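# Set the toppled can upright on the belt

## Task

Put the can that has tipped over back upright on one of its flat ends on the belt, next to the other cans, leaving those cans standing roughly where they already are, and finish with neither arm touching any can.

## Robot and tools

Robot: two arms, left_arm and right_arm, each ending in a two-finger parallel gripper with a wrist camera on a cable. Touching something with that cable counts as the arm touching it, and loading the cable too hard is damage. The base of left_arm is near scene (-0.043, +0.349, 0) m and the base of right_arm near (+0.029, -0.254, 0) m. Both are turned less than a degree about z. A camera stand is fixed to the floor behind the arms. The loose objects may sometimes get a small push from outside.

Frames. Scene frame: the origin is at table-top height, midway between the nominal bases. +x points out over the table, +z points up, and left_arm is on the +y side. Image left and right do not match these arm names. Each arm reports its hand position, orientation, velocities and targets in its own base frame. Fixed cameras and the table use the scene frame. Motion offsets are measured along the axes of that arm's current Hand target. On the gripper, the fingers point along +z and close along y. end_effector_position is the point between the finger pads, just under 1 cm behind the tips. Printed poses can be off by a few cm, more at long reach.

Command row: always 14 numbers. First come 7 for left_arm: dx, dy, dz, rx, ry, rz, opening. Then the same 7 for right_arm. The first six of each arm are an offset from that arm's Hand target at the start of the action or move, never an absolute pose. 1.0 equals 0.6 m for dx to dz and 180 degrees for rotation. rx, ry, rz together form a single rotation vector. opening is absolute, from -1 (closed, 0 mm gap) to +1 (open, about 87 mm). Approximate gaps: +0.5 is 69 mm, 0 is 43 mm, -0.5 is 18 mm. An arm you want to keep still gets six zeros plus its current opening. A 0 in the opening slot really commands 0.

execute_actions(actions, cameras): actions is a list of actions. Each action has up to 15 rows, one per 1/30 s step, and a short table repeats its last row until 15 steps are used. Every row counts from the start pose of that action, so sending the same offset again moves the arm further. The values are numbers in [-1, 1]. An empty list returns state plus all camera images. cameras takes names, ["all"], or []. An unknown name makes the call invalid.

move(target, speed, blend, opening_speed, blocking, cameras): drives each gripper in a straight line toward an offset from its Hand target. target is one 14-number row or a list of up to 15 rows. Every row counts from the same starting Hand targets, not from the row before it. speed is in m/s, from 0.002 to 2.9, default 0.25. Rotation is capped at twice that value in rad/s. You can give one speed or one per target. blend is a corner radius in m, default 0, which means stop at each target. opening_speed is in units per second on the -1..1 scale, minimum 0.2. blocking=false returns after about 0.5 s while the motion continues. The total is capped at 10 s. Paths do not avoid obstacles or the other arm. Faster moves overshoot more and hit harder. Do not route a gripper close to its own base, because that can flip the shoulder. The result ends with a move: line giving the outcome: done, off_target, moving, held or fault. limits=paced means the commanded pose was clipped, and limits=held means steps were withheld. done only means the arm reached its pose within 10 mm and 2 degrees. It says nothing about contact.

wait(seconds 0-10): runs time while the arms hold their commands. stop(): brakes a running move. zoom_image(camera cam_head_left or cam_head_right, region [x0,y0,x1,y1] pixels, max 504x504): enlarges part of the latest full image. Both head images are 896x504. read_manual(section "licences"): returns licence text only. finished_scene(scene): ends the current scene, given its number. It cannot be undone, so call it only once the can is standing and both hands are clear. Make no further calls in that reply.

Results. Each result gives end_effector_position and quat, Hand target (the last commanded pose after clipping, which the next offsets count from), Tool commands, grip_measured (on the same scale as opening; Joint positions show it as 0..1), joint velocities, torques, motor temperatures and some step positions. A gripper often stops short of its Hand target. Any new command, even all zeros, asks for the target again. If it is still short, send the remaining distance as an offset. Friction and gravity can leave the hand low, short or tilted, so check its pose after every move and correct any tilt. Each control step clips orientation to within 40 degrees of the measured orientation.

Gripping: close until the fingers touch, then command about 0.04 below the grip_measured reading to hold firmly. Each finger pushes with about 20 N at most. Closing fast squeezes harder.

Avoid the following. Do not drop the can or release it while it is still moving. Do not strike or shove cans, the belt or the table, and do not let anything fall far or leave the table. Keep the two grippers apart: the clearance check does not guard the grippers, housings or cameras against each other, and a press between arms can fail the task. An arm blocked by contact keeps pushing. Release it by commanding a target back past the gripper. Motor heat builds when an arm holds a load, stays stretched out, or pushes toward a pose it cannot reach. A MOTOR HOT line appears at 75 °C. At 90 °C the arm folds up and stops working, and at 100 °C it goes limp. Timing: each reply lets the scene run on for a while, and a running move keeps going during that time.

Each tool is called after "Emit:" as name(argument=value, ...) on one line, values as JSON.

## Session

Emit:
execute_actions(actions=[])

Emit:
zoom_image(camera="cam_head_left", region=[440, 130, 680, 330])

Emit:
zoom_image(camera="cam_head_left", region=[200, 130, 440, 330])

Scene clock: 0.00 s.
left_arm: end_effector_position=(+0.3690, -0.1083, +0.1637) grip_measured=+1.000 end_effector_quat_wxyz=(+0.351, -0.074, +0.917, -0.174) | right_arm: end_effector_position=(+0.2455, +0.1729, +0.2538) grip_measured=+1.000 end_effector_quat_wxyz=(+0.315, -0.004, +0.928, +0.200)
Joint positions: left_arm=[-0.178 1.427 1.14 -0.489 0.145 -0.4 1] | right_arm=[0.525 1.187 1.354 -0.973 -0.032 0.528 1]
Joint velocities: within noise
Joint torques (N m): no reading
Motor temperatures (°C): left_arm=[25 30 34 31 24 25 25] | right_arm=[23 29 29 28 25 22 26]
Heat: left arm: 34 °C; right arm: 29 °C.
Hand target: left_arm +0.3715, -0.1087, +0.1713; +0.361, -0.073, +0.913, -0.176 | right_arm +0.2484, +0.1743, +0.2633; +0.329, -0.005, +0.921, +0.208
Tool commands: left_gripper/opening=+1.0 right_gripper/opening=+1.0

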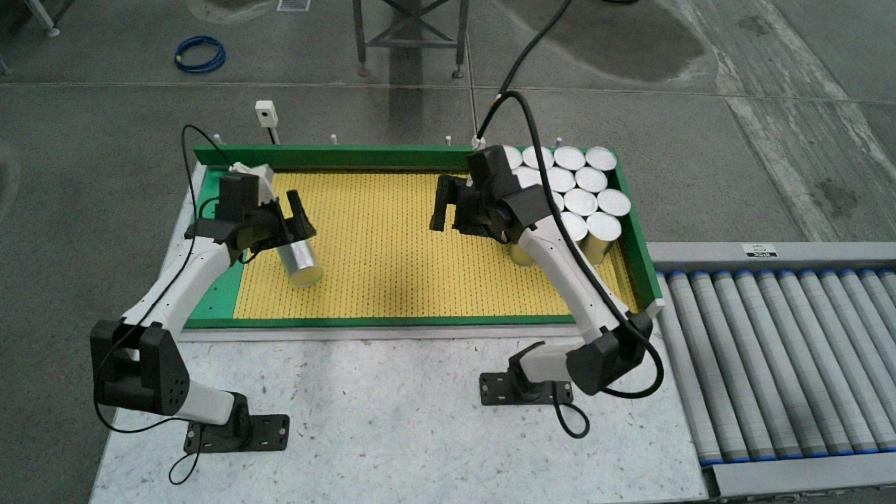

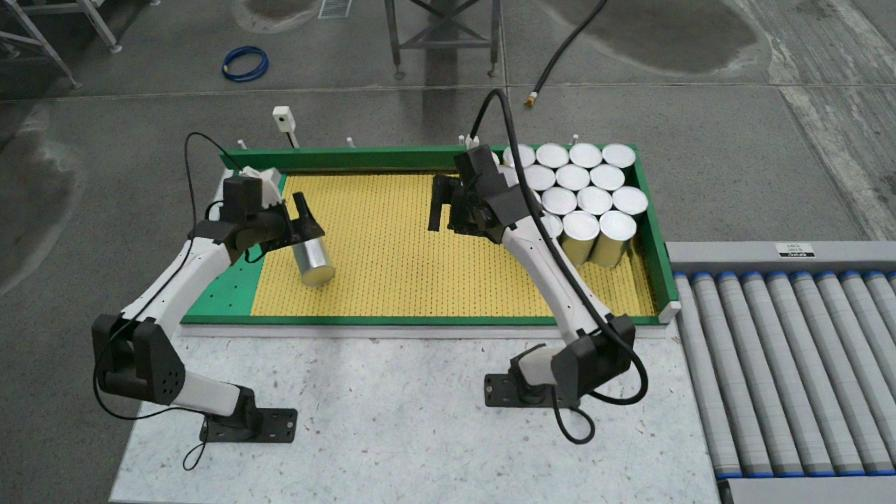

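Scaled by 2.100.

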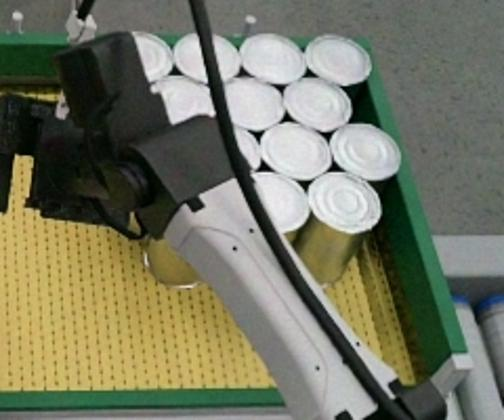

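Scaled by 2.100.

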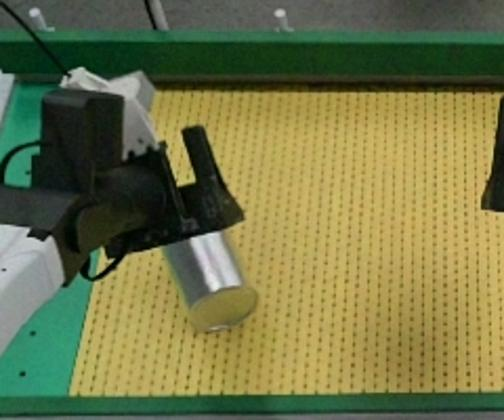

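Emit:
move(target=[-0.021,0.036,0.051,-0.149,0.217,-0.041,1,-0.124,-0.317,-0.374,0,0,0,1], speed=0.4, cameras=["all"])

Emit:
zoom_image(camera="cam_head_left", region=[240, 150, 380, 310])

Emit:
zoom_image(camera="cam_head_right", region=[250, 150, 390, 310])

Emit:
zoom_image(camera="cam_head_left", region=[440, 130, 680, 330])

Scene clock: 12.17 s.
left_arm: end_effector_position=(+0.3986, -0.0931, +0.1460) grip_measured=+1.000 end_effector_quat_wxyz=(+0.035, -0.146, +0.988, -0.019) | right_arm: end_effector_position=(+0.1985, -0.0942, +0.3881) grip_measured=+1.000 end_effector_quat_wxyz=(+0.479, +0.079, +0.873, +0.051)
Joint positions: left_arm=[-0.178 2.254 2.334 -1.572 0.013 -0.472 1] | right_arm=[-0.965 1.247 1.979 -1.582 -0.777 -0.478 1]
Joint torques (N m): left_arm=[-0.21 -12.18 8.69 0.61 -0.04 0] | right_arm=[-1.01 -1.33 6.37 1.53 -0.31 -0.21]
Heat: left arm: 37 °C; right arm: 32 °C.
Hand target: left_arm +0.4016, -0.0936, +0.1505; +0.000, -0.147, +0.989, +0.000 | right_arm +0.1987, -0.0956, +0.3928; +0.329, -0.005, +0.921, +0.208
Off the commanded pose: left_arm 0.005 m, 5 deg | right_arm 0.005 m, 27 deg.
joint sent to its limit (left arm) — joint 4 (wrist pitch), lower limit. The joint targets are off in orientation, not in position.
joint sent to its limit (right arm) — joint 4 (wrist pitch), lower limit. The joint targets are off in orientation, not in position.
move: off_target (left_arm, right_arm)

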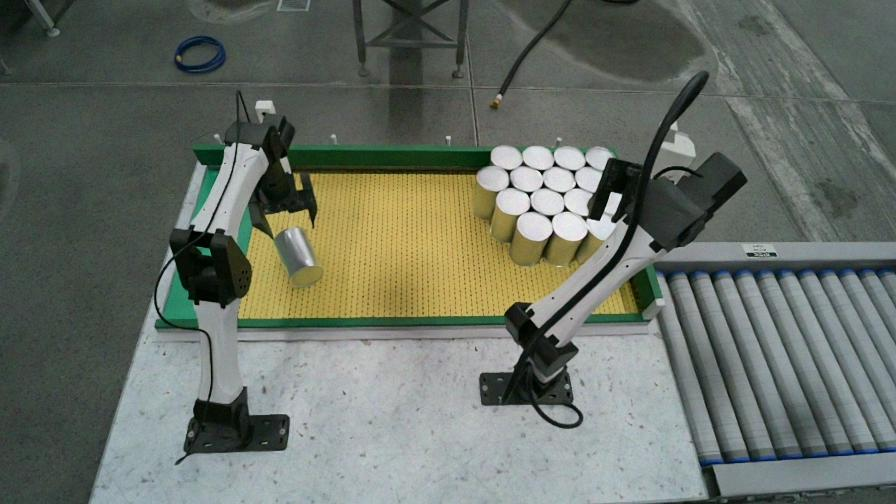

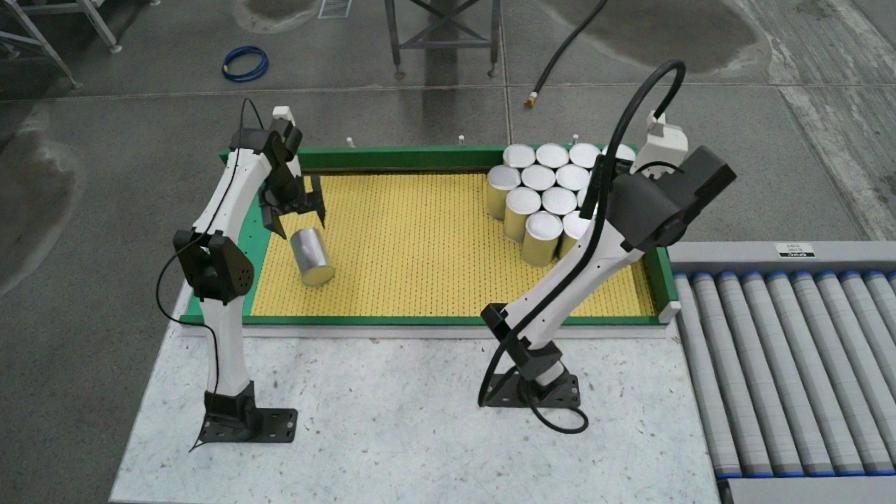

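Scaled by 3.150.

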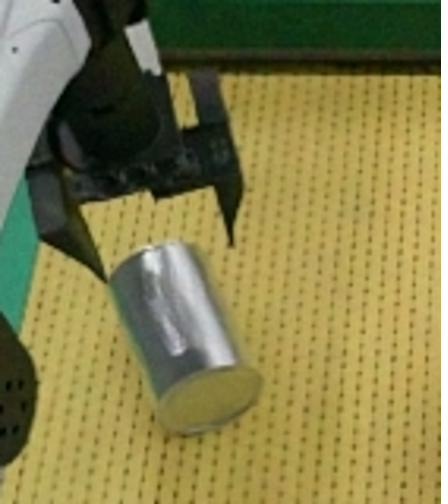

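Scaled by 3.150.

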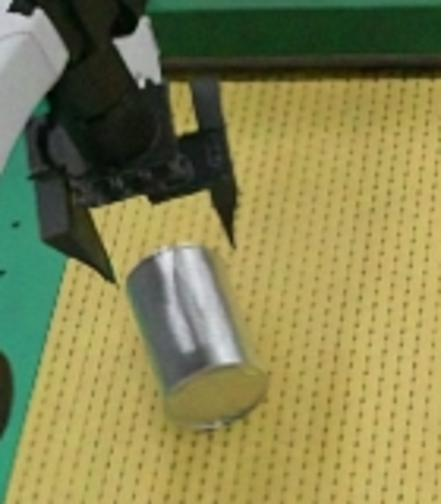

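Scaled by 2.100.

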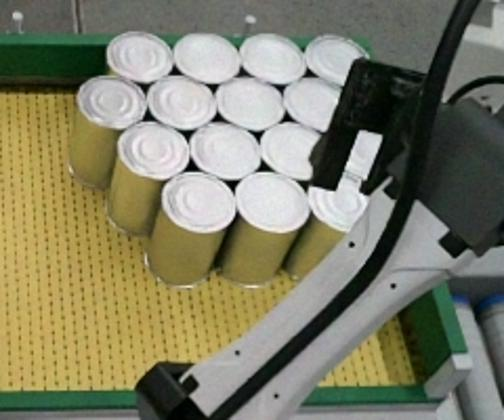

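Emit:
move(target=[[0,0.005,0.08,0,0,0,1,0,0,0,0,0,0,1],[0,0.005,0.1875,0,0,0,1,0,0,0,0,0,0,1],[0,0.005,0.1875,0,0,0,0.4,0,0,0,0,0,0,1]], speed=[0.2,0.12,0.1], blend=[0.01,0,0], opening_speed=0.6, cameras=["cam_head_left"])

Emit:
zoom_image(camera="cam_head_left", region=[240, 150, 380, 310])

Scene clock: 19.60 s.
left_arm: end_effector_position=(+0.4007, -0.0922, +0.0435) grip_measured=+0.807 end_effector_quat_wxyz=(+0.001, -0.147, +0.989, -0.003) | right_arm: end_effector_position=(+0.1985, -0.0942, +0.3881) grip_measured=+1.000 end_effector_quat_wxyz=(+0.479, +0.079, +0.873, +0.051)
Joint positions: left_arm=[-0.178 2.296 1.984 -1.255 0.006 -0.472 0.903] | right_arm=[-0.965 1.247 1.979 -1.582 -0.778 -0.478 1]
Joint torques (N m): left_arm=[0.08 -12.79 5.31 0.73 -0.01 0.08] | right_arm=[-0.99 -1.35 6.39 1.52 -0.31 -0.2]
Motor temperatures (°C): left_arm=[25 35 37 33 24 25 25] | right_arm=[23 29 32 30 25 22 26]
Heat: left arm: 37 °C; right arm: 32 °C.
Hand target: left_arm +0.4008, -0.0909, +0.0380; +0.000, -0.147, +0.989, +0.000 | right_arm +0.1987, -0.0956, +0.3928; +0.330, -0.005, +0.921, +0.208
Off the commanded pose: left_arm 0.006 m, 0 deg | right_arm 0.005 m, 27 deg.
joint sent to its limit (right arm) — joint 4 (wrist pitch), lower limit. The joint targets are off in orientation, not in position.
move: off_target (right_arm)
Images, in order (width x height): cam_head_left 896x504.

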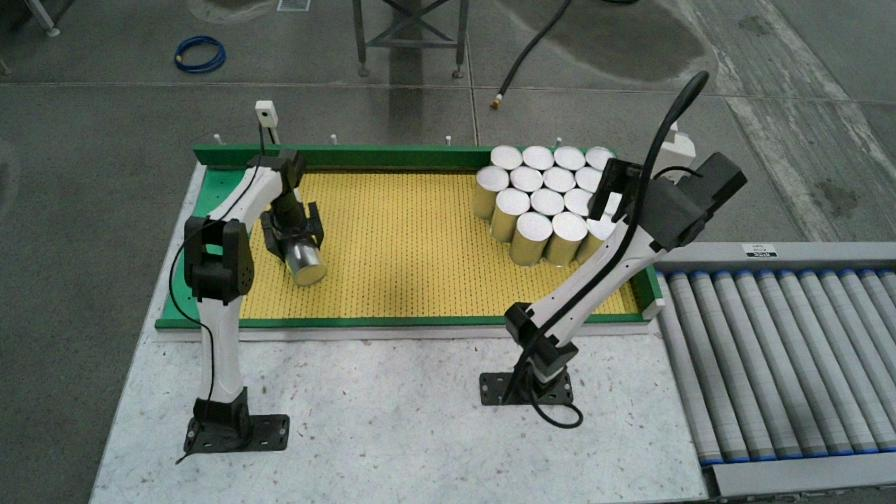

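Scaled by 3.150.

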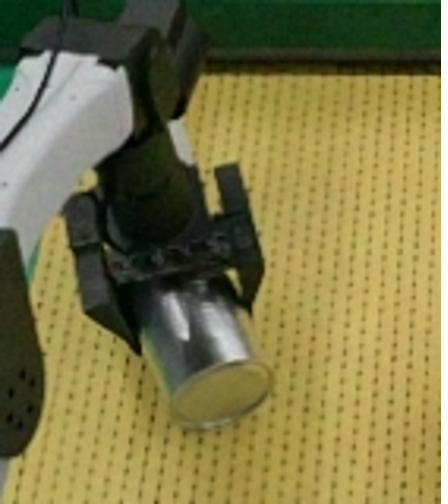

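Emit:
move(target=[[0,0,-0.233,0,0,0,0.5,0,0,0,0,0,0,1],[0.0856,-0.390,-0.27,0.323,-0.470,0.281,0.5,0,0,0,0,0,0,1],[0.191,-0.7085,-0.27,0.323,-0.470,0.281,0.5,0,0,0,0,0,0,1]], speed=[0.25,0.4,0.2], blend=[0.04,0.03,0], cameras=["all"])

Emit:
zoom_image(camera="cam_head_left", region=[400, 140, 580, 300])

Emit:
zoom_image(camera="cam_head_right", region=[410, 140, 590, 300])

Scene clock: 36.57 s.
left_arm: end_effector_position=(+0.3925, -0.5103, +0.1158) grip_measured=+0.702 end_effector_quat_wxyz=(+0.599, +0.326, +0.667, -0.300) | right_arm: end_effector_position=(+0.1985, -0.0942, +0.3881) grip_measured=+1.000 end_effector_quat_wxyz=(+0.479, +0.079, +0.873, +0.051)
Joint positions: left_arm=[-0.913 2.256 1.45 0.703 0.006 -0.009 0.851] | right_arm=[-0.965 1.247 1.979 -1.582 -0.778 -0.478 1]
Joint torques (N m): left_arm=[0.4 -16.66 13.16 4.03 -0.01 0.13] | right_arm=[-0.98 -1.33 6.39 1.53 -0.3 -0.2]
Motor temperatures (°C): left_arm=[25 42 38 36 24 25 26] | right_arm=[23 29 33 31 25 22 26]
Heat: left arm: 42 °C; right arm: 33 °C.
Hand target: left_arm +0.4146, -0.5309, +0.2000; +0.678, +0.288, +0.590, -0.331 | right_arm +0.1987, -0.0956, +0.3928; +0.330, -0.005, +0.921, +0.208
Off the commanded pose: left_arm 0.090 m, 14 deg | right_arm 0.005 m, 27 deg.
joint sent to its limit (right arm) — joint 4 (wrist pitch), lower limit. The joint targets are off in orientation, not in position.
move: off_target (left_arm, right_arm)

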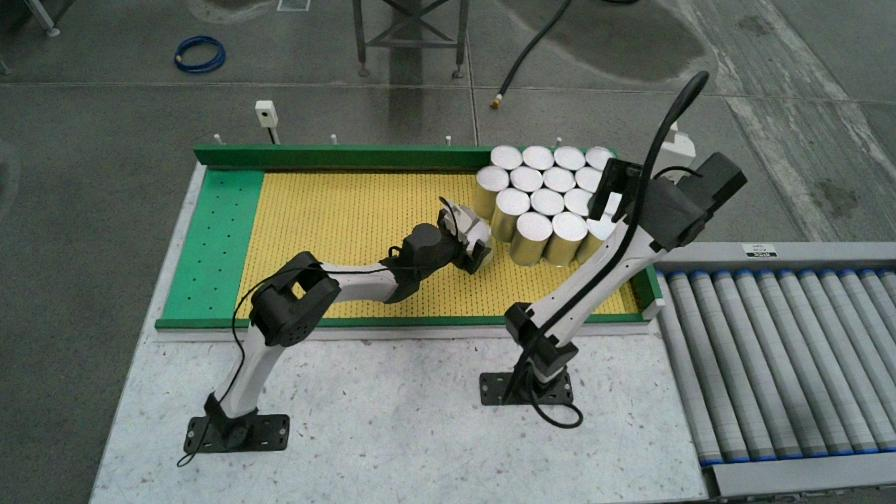

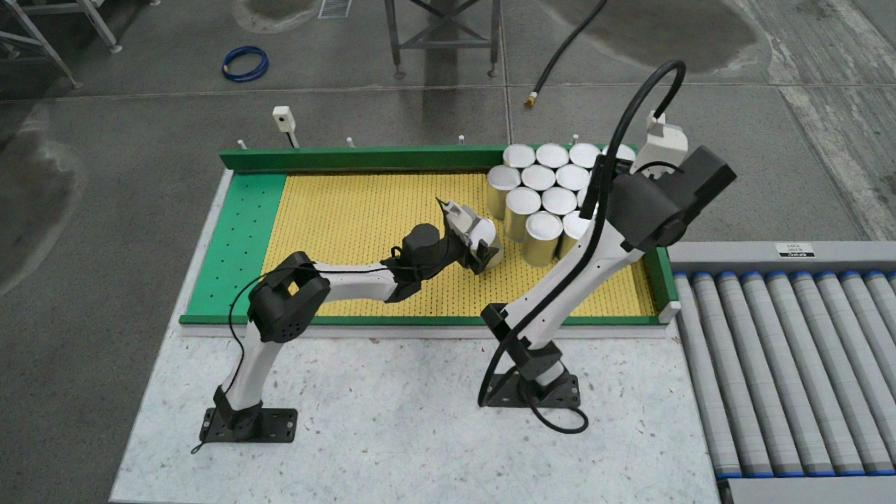

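Scaled by 2.800.

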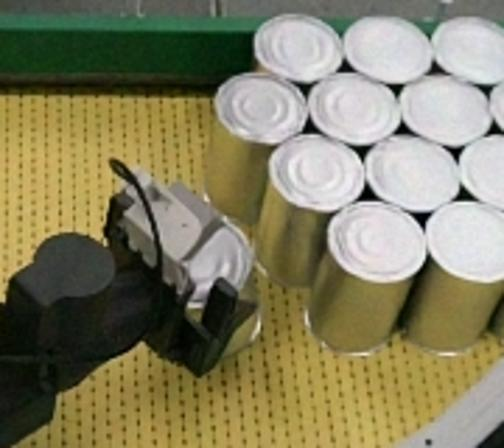

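Scaled by 2.800.

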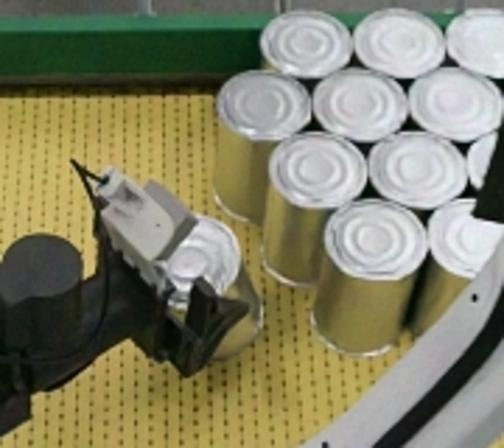

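Emit:
move(target=[0.047,0,-0.026,0,-0.035,0,0.5,0,0,0,0,0,0,1], speed=0.08, cameras=["all"])

Emit:
zoom_image(camera="cam_head_right", region=[440, 170, 560, 290])

Scene clock: 42.60 s.
left_arm: end_effector_position=(+0.3979, -0.5170, +0.1082) grip_measured=+0.710 end_effector_quat_wxyz=(+0.647, +0.304, +0.620, -0.323) | right_arm: end_effector_position=(+0.1985, -0.0942, +0.3881) grip_measured=+1.000 end_effector_quat_wxyz=(+0.479, +0.079, +0.873, +0.051)
Joint positions: left_arm=[-0.913 2.359 1.426 0.979 0.006 -0.009 0.855] | right_arm=[-0.965 1.247 1.979 -1.582 -0.778 -0.478 1]
Joint torques (N m): left_arm=[0.39 -16.05 8.62 4.14 0.01 0.13] | right_arm=[-0.98 -1.35 6.39 1.53 -0.31 -0.22]
Motor temperatures (°C): left_arm=[25 47 41 43 24 25 26] | right_arm=[23 29 33 31 25 22 26]
Heat: left arm: 47 °C; right arm: 33 °C.
Hand target: left_arm +0.4075, -0.5219, +0.1701; +0.709, +0.269, +0.552, -0.347 | right_arm +0.1987, -0.0956, +0.3928; +0.330, -0.005, +0.921, +0.208
Off the commanded pose: left_arm 0.063 m, 12 deg | right_arm 0.005 m, 27 deg.
joint sent to its limit (right arm) — joint 4 (wrist pitch), lower limit. The joint targets are off in orientation, not in position.
move: off_target (left_arm, right_arm)

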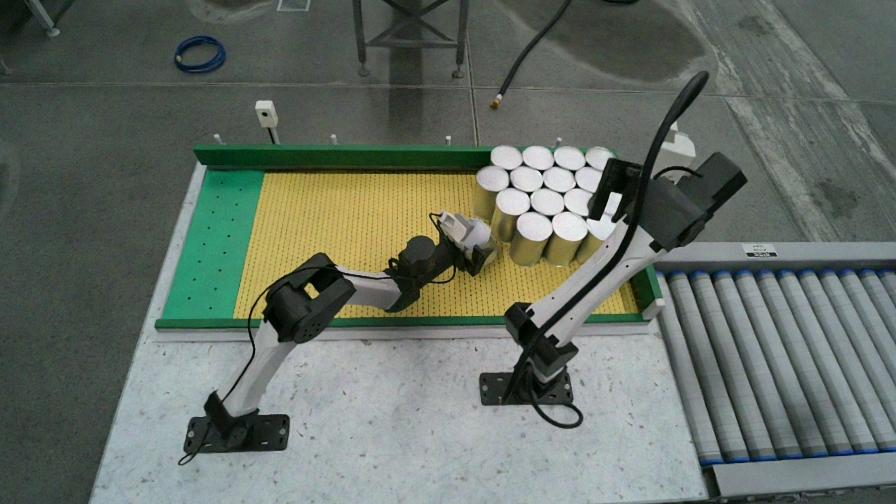

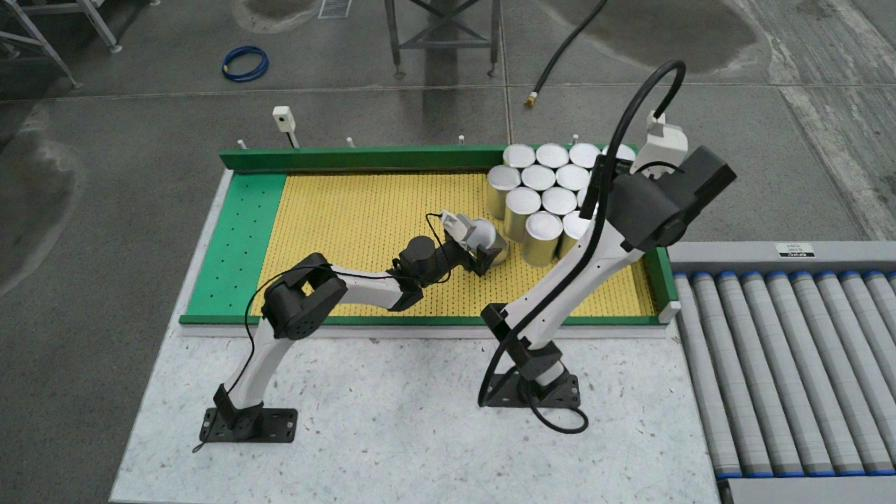

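Scaled by 4.200.

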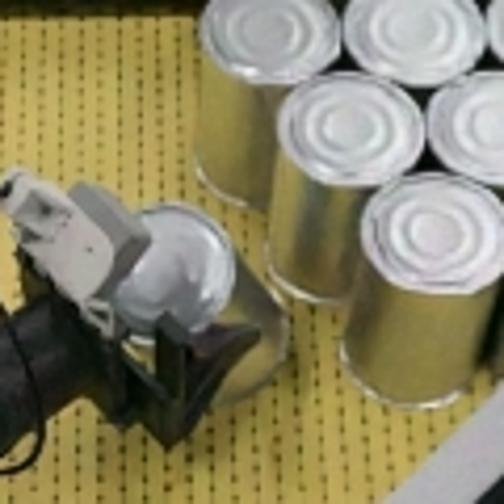

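Emit:
move(target=[-0.032,0,0.008,0,0.105,0,0.45,0,0,0,0,0,0,1], speed=0.15, cameras=["all"])

Emit:
zoom_image(camera="cam_head_right", region=[440, 170, 560, 290])

Emit:
zoom_image(camera="cam_head_left", region=[430, 170, 550, 290])

Scene clock: 53.33 s.
left_arm: end_effector_position=(+0.3910, -0.5081, +0.0960) grip_measured=+0.710 end_effector_quat_wxyz=(+0.535, +0.352, +0.720, -0.268) | right_arm: end_effector_position=(+0.1985, -0.0942, +0.3881) grip_measured=+1.000 end_effector_quat_wxyz=(+0.479, +0.079, +0.873, +0.051)
Joint positions: left_arm=[-0.913 2.257 1.562 0.406 0.006 -0.009 0.855] | right_arm=[-0.965 1.247 1.979 -1.582 -0.778 -0.478 1]
Joint torques (N m): left_arm=[0.4 -22.64 11.56 3.27 0.01 0.13] | right_arm=[-0.98 -1.33 6.39 1.53 -0.3 -0.2]
Motor temperatures (°C): left_arm=[25 49 43 49 24 25 26] | right_arm=[23 29 33 31 25 22 26]
Heat: left arm: 49 °C; right arm: 33 °C.
Hand target: left_arm +0.4074, -0.5218, +0.1900; +0.609, +0.323, +0.661, -0.298 | right_arm +0.1987, -0.0956, +0.3928; +0.330, -0.005, +0.921, +0.208
Off the commanded pose: left_arm 0.096 m, 12 deg | right_arm 0.005 m, 27 deg.
joint sent to its limit (right arm) — joint 4 (wrist pitch), lower limit. The joint targets are off in orientation, not in position.
move: off_target (left_arm, right_arm)

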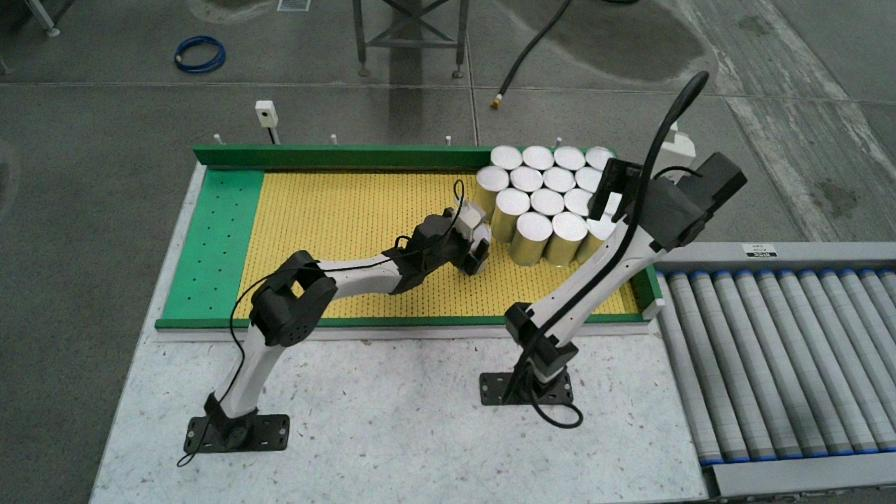

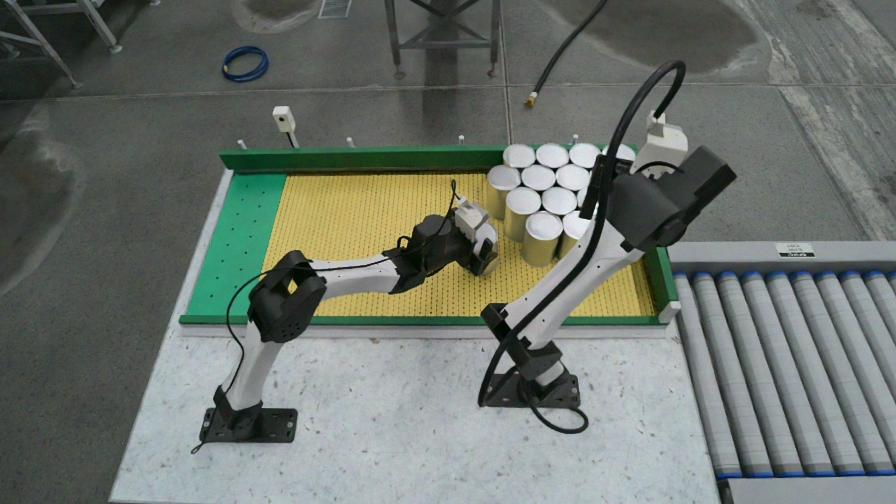

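Scaled by 4.200.

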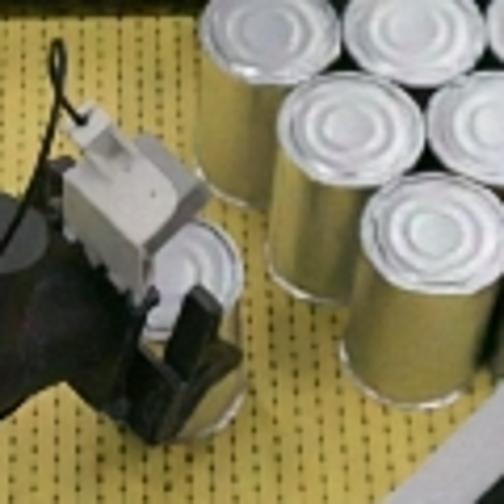

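Scaled by 4.200.

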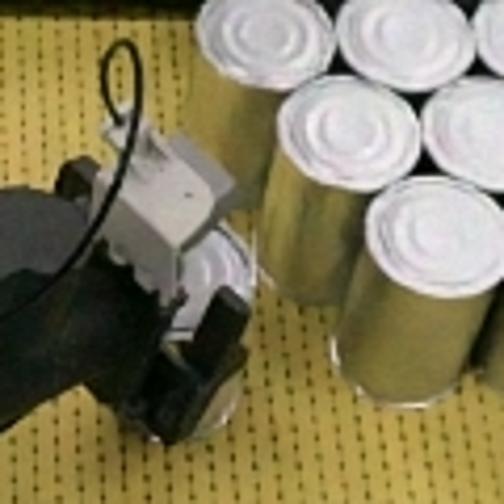

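Emit:
move(target=[0.05,0,0.004,0,0.012,0,0.45,0,0,0,0,0,0,1], speed=0.08)

Emit:
move(target=[0.05,0,0.004,0,0,0,0.45,0,0,0,0,0,0,1], speed=0.06, cameras=["all"])

Emit:
zoom_image(camera="cam_head_right", region=[440, 170, 560, 290])

Scene clock: 57.90 s.
left_arm: end_effector_position=(+0.3906, -0.5076, +0.0962) grip_measured=+0.710 end_effector_quat_wxyz=(+0.533, +0.352, +0.721, -0.267) | right_arm: end_effector_position=(+0.1985, -0.0942, +0.3881) grip_measured=+1.000 end_effector_quat_wxyz=(+0.479, +0.079, +0.873, +0.051)
Joint positions: left_arm=[-0.913 2.254 1.562 0.4 0.006 -0.009 0.855] | right_arm=[-0.965 1.247 1.979 -1.582 -0.778 -0.478 1]
Joint torques (N m): left_arm=[0.4 -18.26 10.33 3.53 0.01 0.13] | right_arm=[-1.01 -1.32 6.38 1.53 -0.31 -0.21]
Motor temperatures (°C): left_arm=[25 55 44 48 24 25 26] | right_arm=[23 29 33 31 25 22 26]
Heat: left arm: 55 °C; right arm: 33 °C.
Hand target: left_arm +0.4074, -0.5218, +0.1599; +0.596, +0.328, +0.672, -0.292 | right_arm +0.1987, -0.0956, +0.3928; +0.330, -0.005, +0.921, +0.208
Off the commanded pose: left_arm 0.067 m, 10 deg | right_arm 0.005 m, 27 deg.
joint sent to its limit (right arm) — joint 4 (wrist pitch), lower limit. The joint targets are off in orientation, not in position.
move: off_target (left_arm, right_arm)

Scene clock: 58.97 s.
left_arm: end_effector_position=(+0.3939, -0.5118, +0.0947) grip_measured=+0.710 end_effector_quat_wxyz=(+0.548, +0.347, +0.710, -0.274) | right_arm: end_effector_position=(+0.1985, -0.0942, +0.3881) grip_measured=+1.000 end_effector_quat_wxyz=(+0.479, +0.079, +0.873, +0.051)
Joint positions: left_arm=[-0.913 2.277 1.552 0.473 0.006 -0.009 0.855] | right_arm=[-0.965 1.247 1.979 -1.582 -0.778 -0.478 1]
Joint torques (N m): left_arm=[0.42 -15.15 7.95 3.71 0.02 0.13] | right_arm=[-0.98 -1.35 6.37 1.53 -0.31 -0.21]
Motor temperatures (°C): left_arm=[25 55 44 48 24 25 26] | right_arm=[23 29 33 31 25 22 26]
Heat: left arm: 55 °C; right arm: 33 °C.
Hand target: left_arm +0.4066, -0.5209, +0.1297; +0.596, +0.328, +0.672, -0.292 | right_arm +0.1987, -0.0956, +0.3928; +0.330, -0.005, +0.921, +0.208
Off the commanded pose: left_arm 0.038 m, 8 deg | right_arm 0.005 m, 27 deg.
joint sent to its limit (right arm) — joint 4 (wrist pitch), lower limit. The joint targets are off in orientation, not in position.
move: off_target (left_arm, right_arm)

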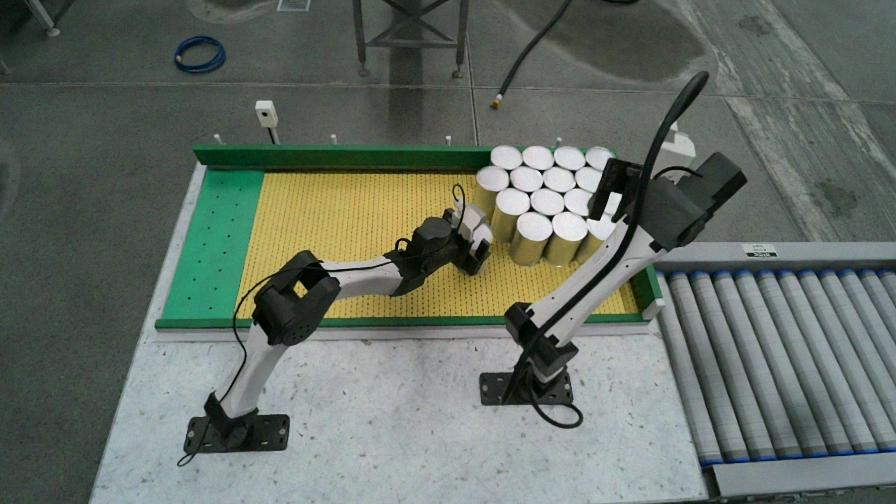

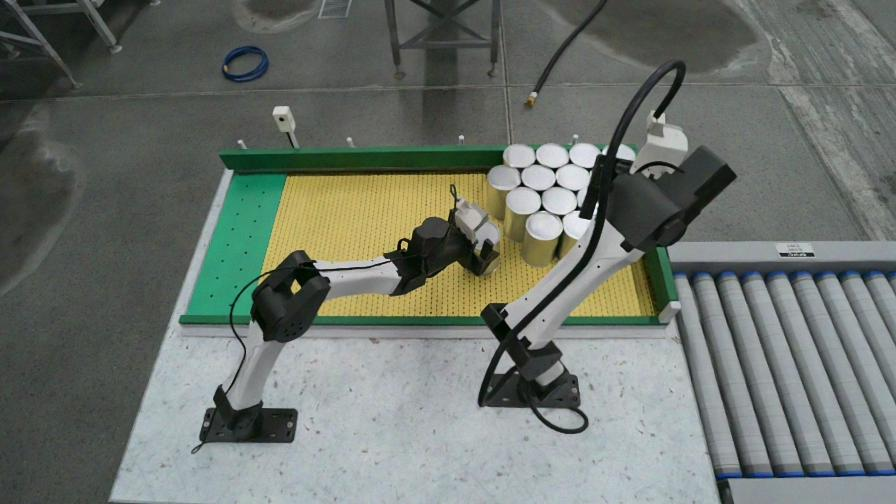

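Scaled by 4.200.

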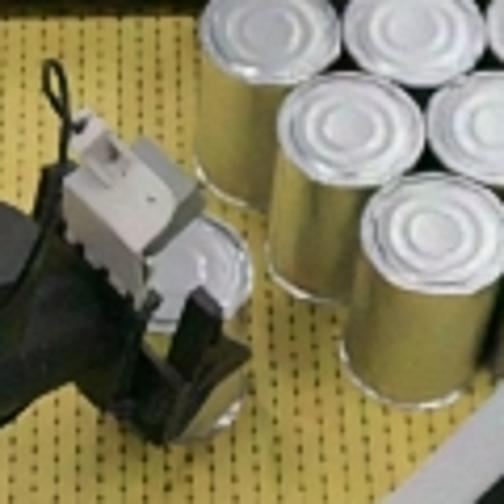

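Emit:
move(target=[[0.033,0,0.003,0,0.02,0,0.45,0,0,0,0,0,0,1],[0.033,0,0.003,0,0.02,0,1,0,0,0,0,0,0,1]], speed=0.05, opening_speed=0.3, cameras=["all"])

Emit:
zoom_image(camera="cam_head_right", region=[440, 170, 560, 290])

Emit:
zoom_image(camera="cam_head_left", region=[430, 170, 550, 290])

Scene clock: 65.93 s.
left_arm: end_effector_position=(+0.3972, -0.5158, +0.0995) grip_measured=+1.000 end_effector_quat_wxyz=(+0.560, +0.344, +0.700, -0.279) | right_arm: end_effector_position=(+0.1985, -0.0942, +0.3881) grip_measured=+1.000 end_effector_quat_wxyz=(+0.479, +0.079, +0.873, +0.051)
Joint positions: left_arm=[-0.913 2.288 1.561 0.508 0.006 -0.005 1] | right_arm=[-0.965 1.247 1.979 -1.582 -0.778 -0.478 1]
Joint torques (N m): left_arm=[0.43 -12.89 10.04 2.63 0.02 0.11] | right_arm=[-0.99 -1.36 6.38 1.52 -0.31 -0.21]
Motor temperatures (°C): left_arm=[25 56 44 48 24 25 26] | right_arm=[23 29 33 31 25 22 26]
Heat: left arm: 56 °C; right arm: 33 °C.
Hand target: left_arm +0.4063, -0.5204, +0.1100; +0.575, +0.337, +0.691, -0.281 | right_arm +0.1987, -0.0956, +0.3928; +0.330, -0.005, +0.921, +0.208
Off the commanded pose: left_arm 0.015 m, 2 deg | right_arm 0.005 m, 27 deg.
joint sent to its limit (right arm) — joint 4 (wrist pitch), lower limit. The joint targets are off in orientation, not in position.
move: off_target (left_arm, right_arm); target 2's new opening was sent with left_arm's hand 0.023 m and 4 deg from that target

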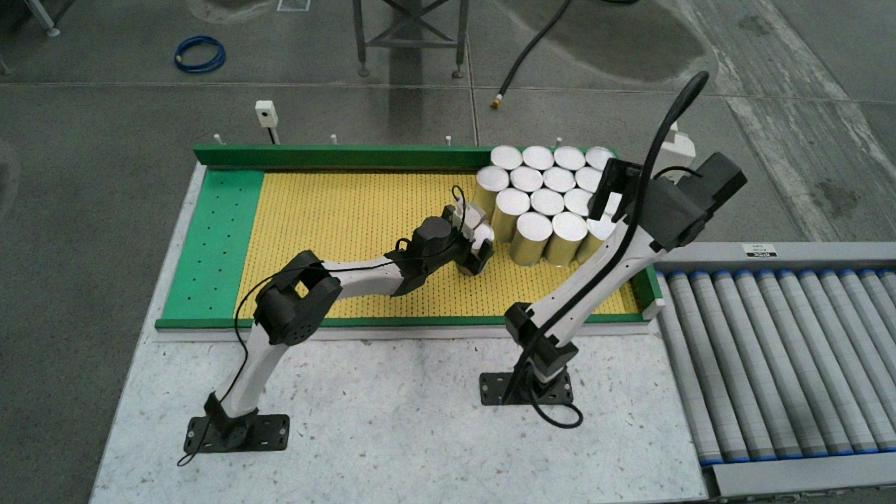

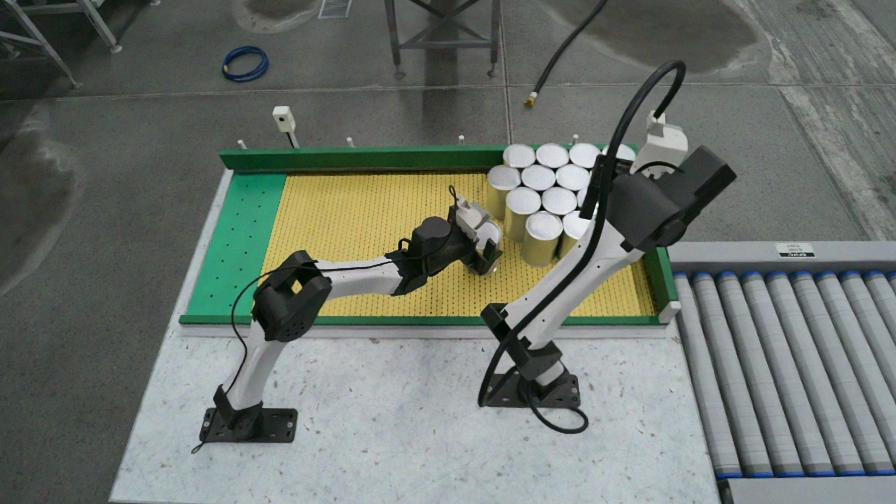

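Scaled by 4.200.

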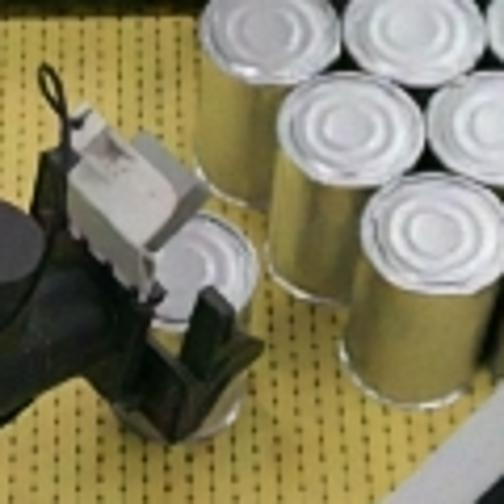

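Scaled by 4.200.

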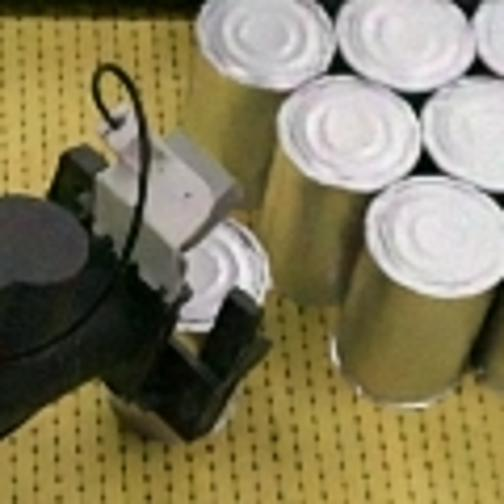

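Emit:
move(target=[[0.04,0,-0.214,0,0,0,1,0,0,0,0,0,0,1],[-0.08,0,-0.33,0,0,0,1,0,0,0,0,0,0,1]], speed=[0.1,0.2], blend=[0.02,0], cameras=["all"])

Emit:
zoom_image(camera="cam_head_right", region=[440, 170, 560, 290])

Scene clock: 81.13 s.
left_arm: end_effector_position=(+0.2910, -0.3784, +0.1935) grip_measured=+1.000 end_effector_quat_wxyz=(+0.574, +0.338, +0.689, -0.286) | right_arm: end_effector_position=(+0.1985, -0.0942, +0.3881) grip_measured=+1.000 end_effector_quat_wxyz=(+0.479, +0.079, +0.873, +0.051)
Joint positions: left_arm=[-0.913 1.521 0.881 0.462 0.006 -0.005 1] | right_arm=[-0.965 1.247 1.979 -1.582 -0.778 -0.478 1]
Joint torques (N m): left_arm=[0.5 -8.21 6.48 2.36 0.04 0.11] | right_arm=[-0.96 -1.33 6.41 1.52 -0.31 -0.2]
Motor temperatures (°C): left_arm=[25 57 46 47 24 25 26] | right_arm=[23 29 33 31 25 22 26]
Heat: left arm: 57 °C; right arm: 33 °C.
Hand target: left_arm +0.2920, -0.3737, +0.1928; +0.575, +0.337, +0.691, -0.281 | right_arm +0.1987, -0.0956, +0.3928; +0.330, -0.005, +0.921, +0.208
Off the commanded pose: left_arm 0.005 m, 1 deg | right_arm 0.005 m, 27 deg.
joint sent to its limit (right arm) — joint 4 (wrist pitch), lower limit. The joint targets are off in orientation, not in position.
move: off_target (right_arm)

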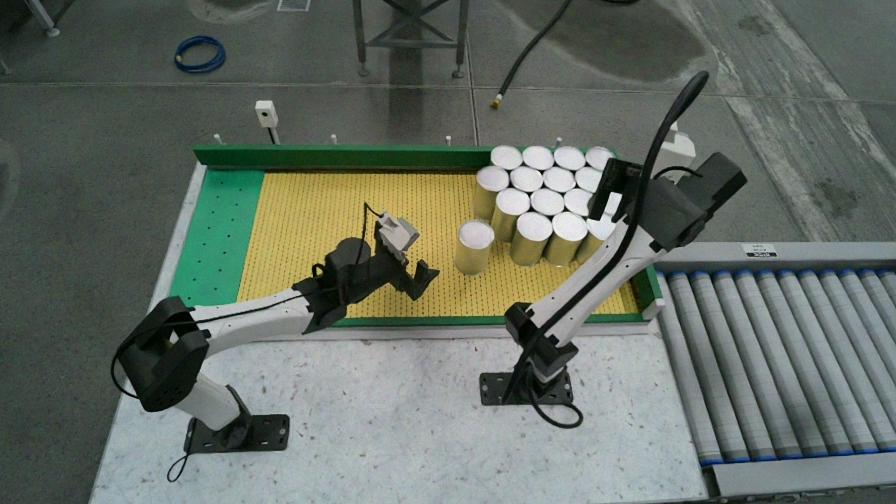

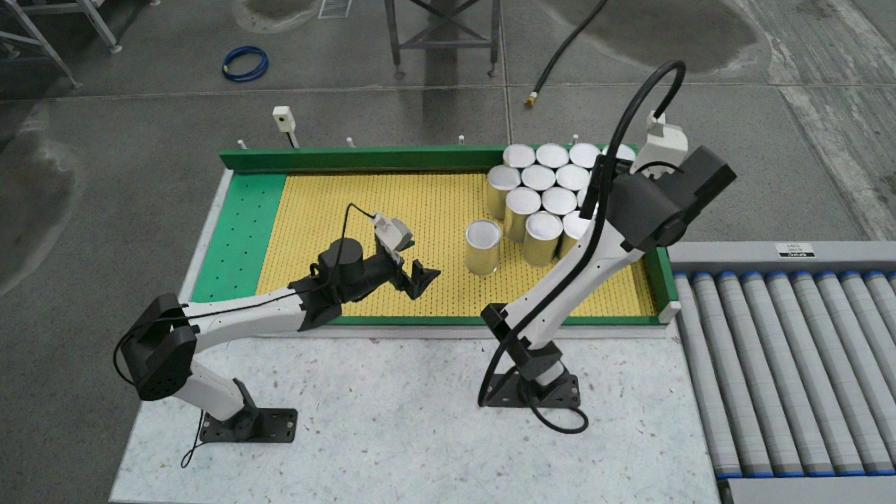

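Scaled by 4.200.

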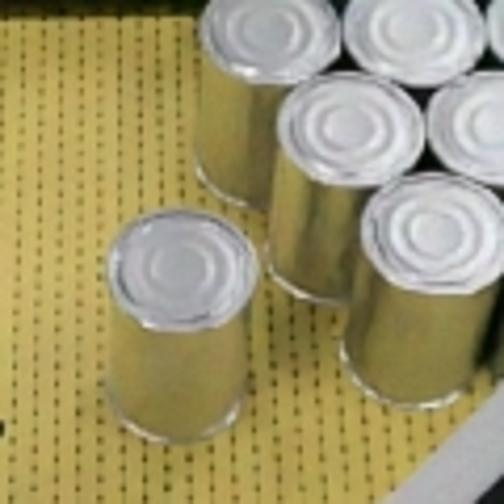

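Emit:
finished_scene(scene=3)

The scene is finished: the task was done.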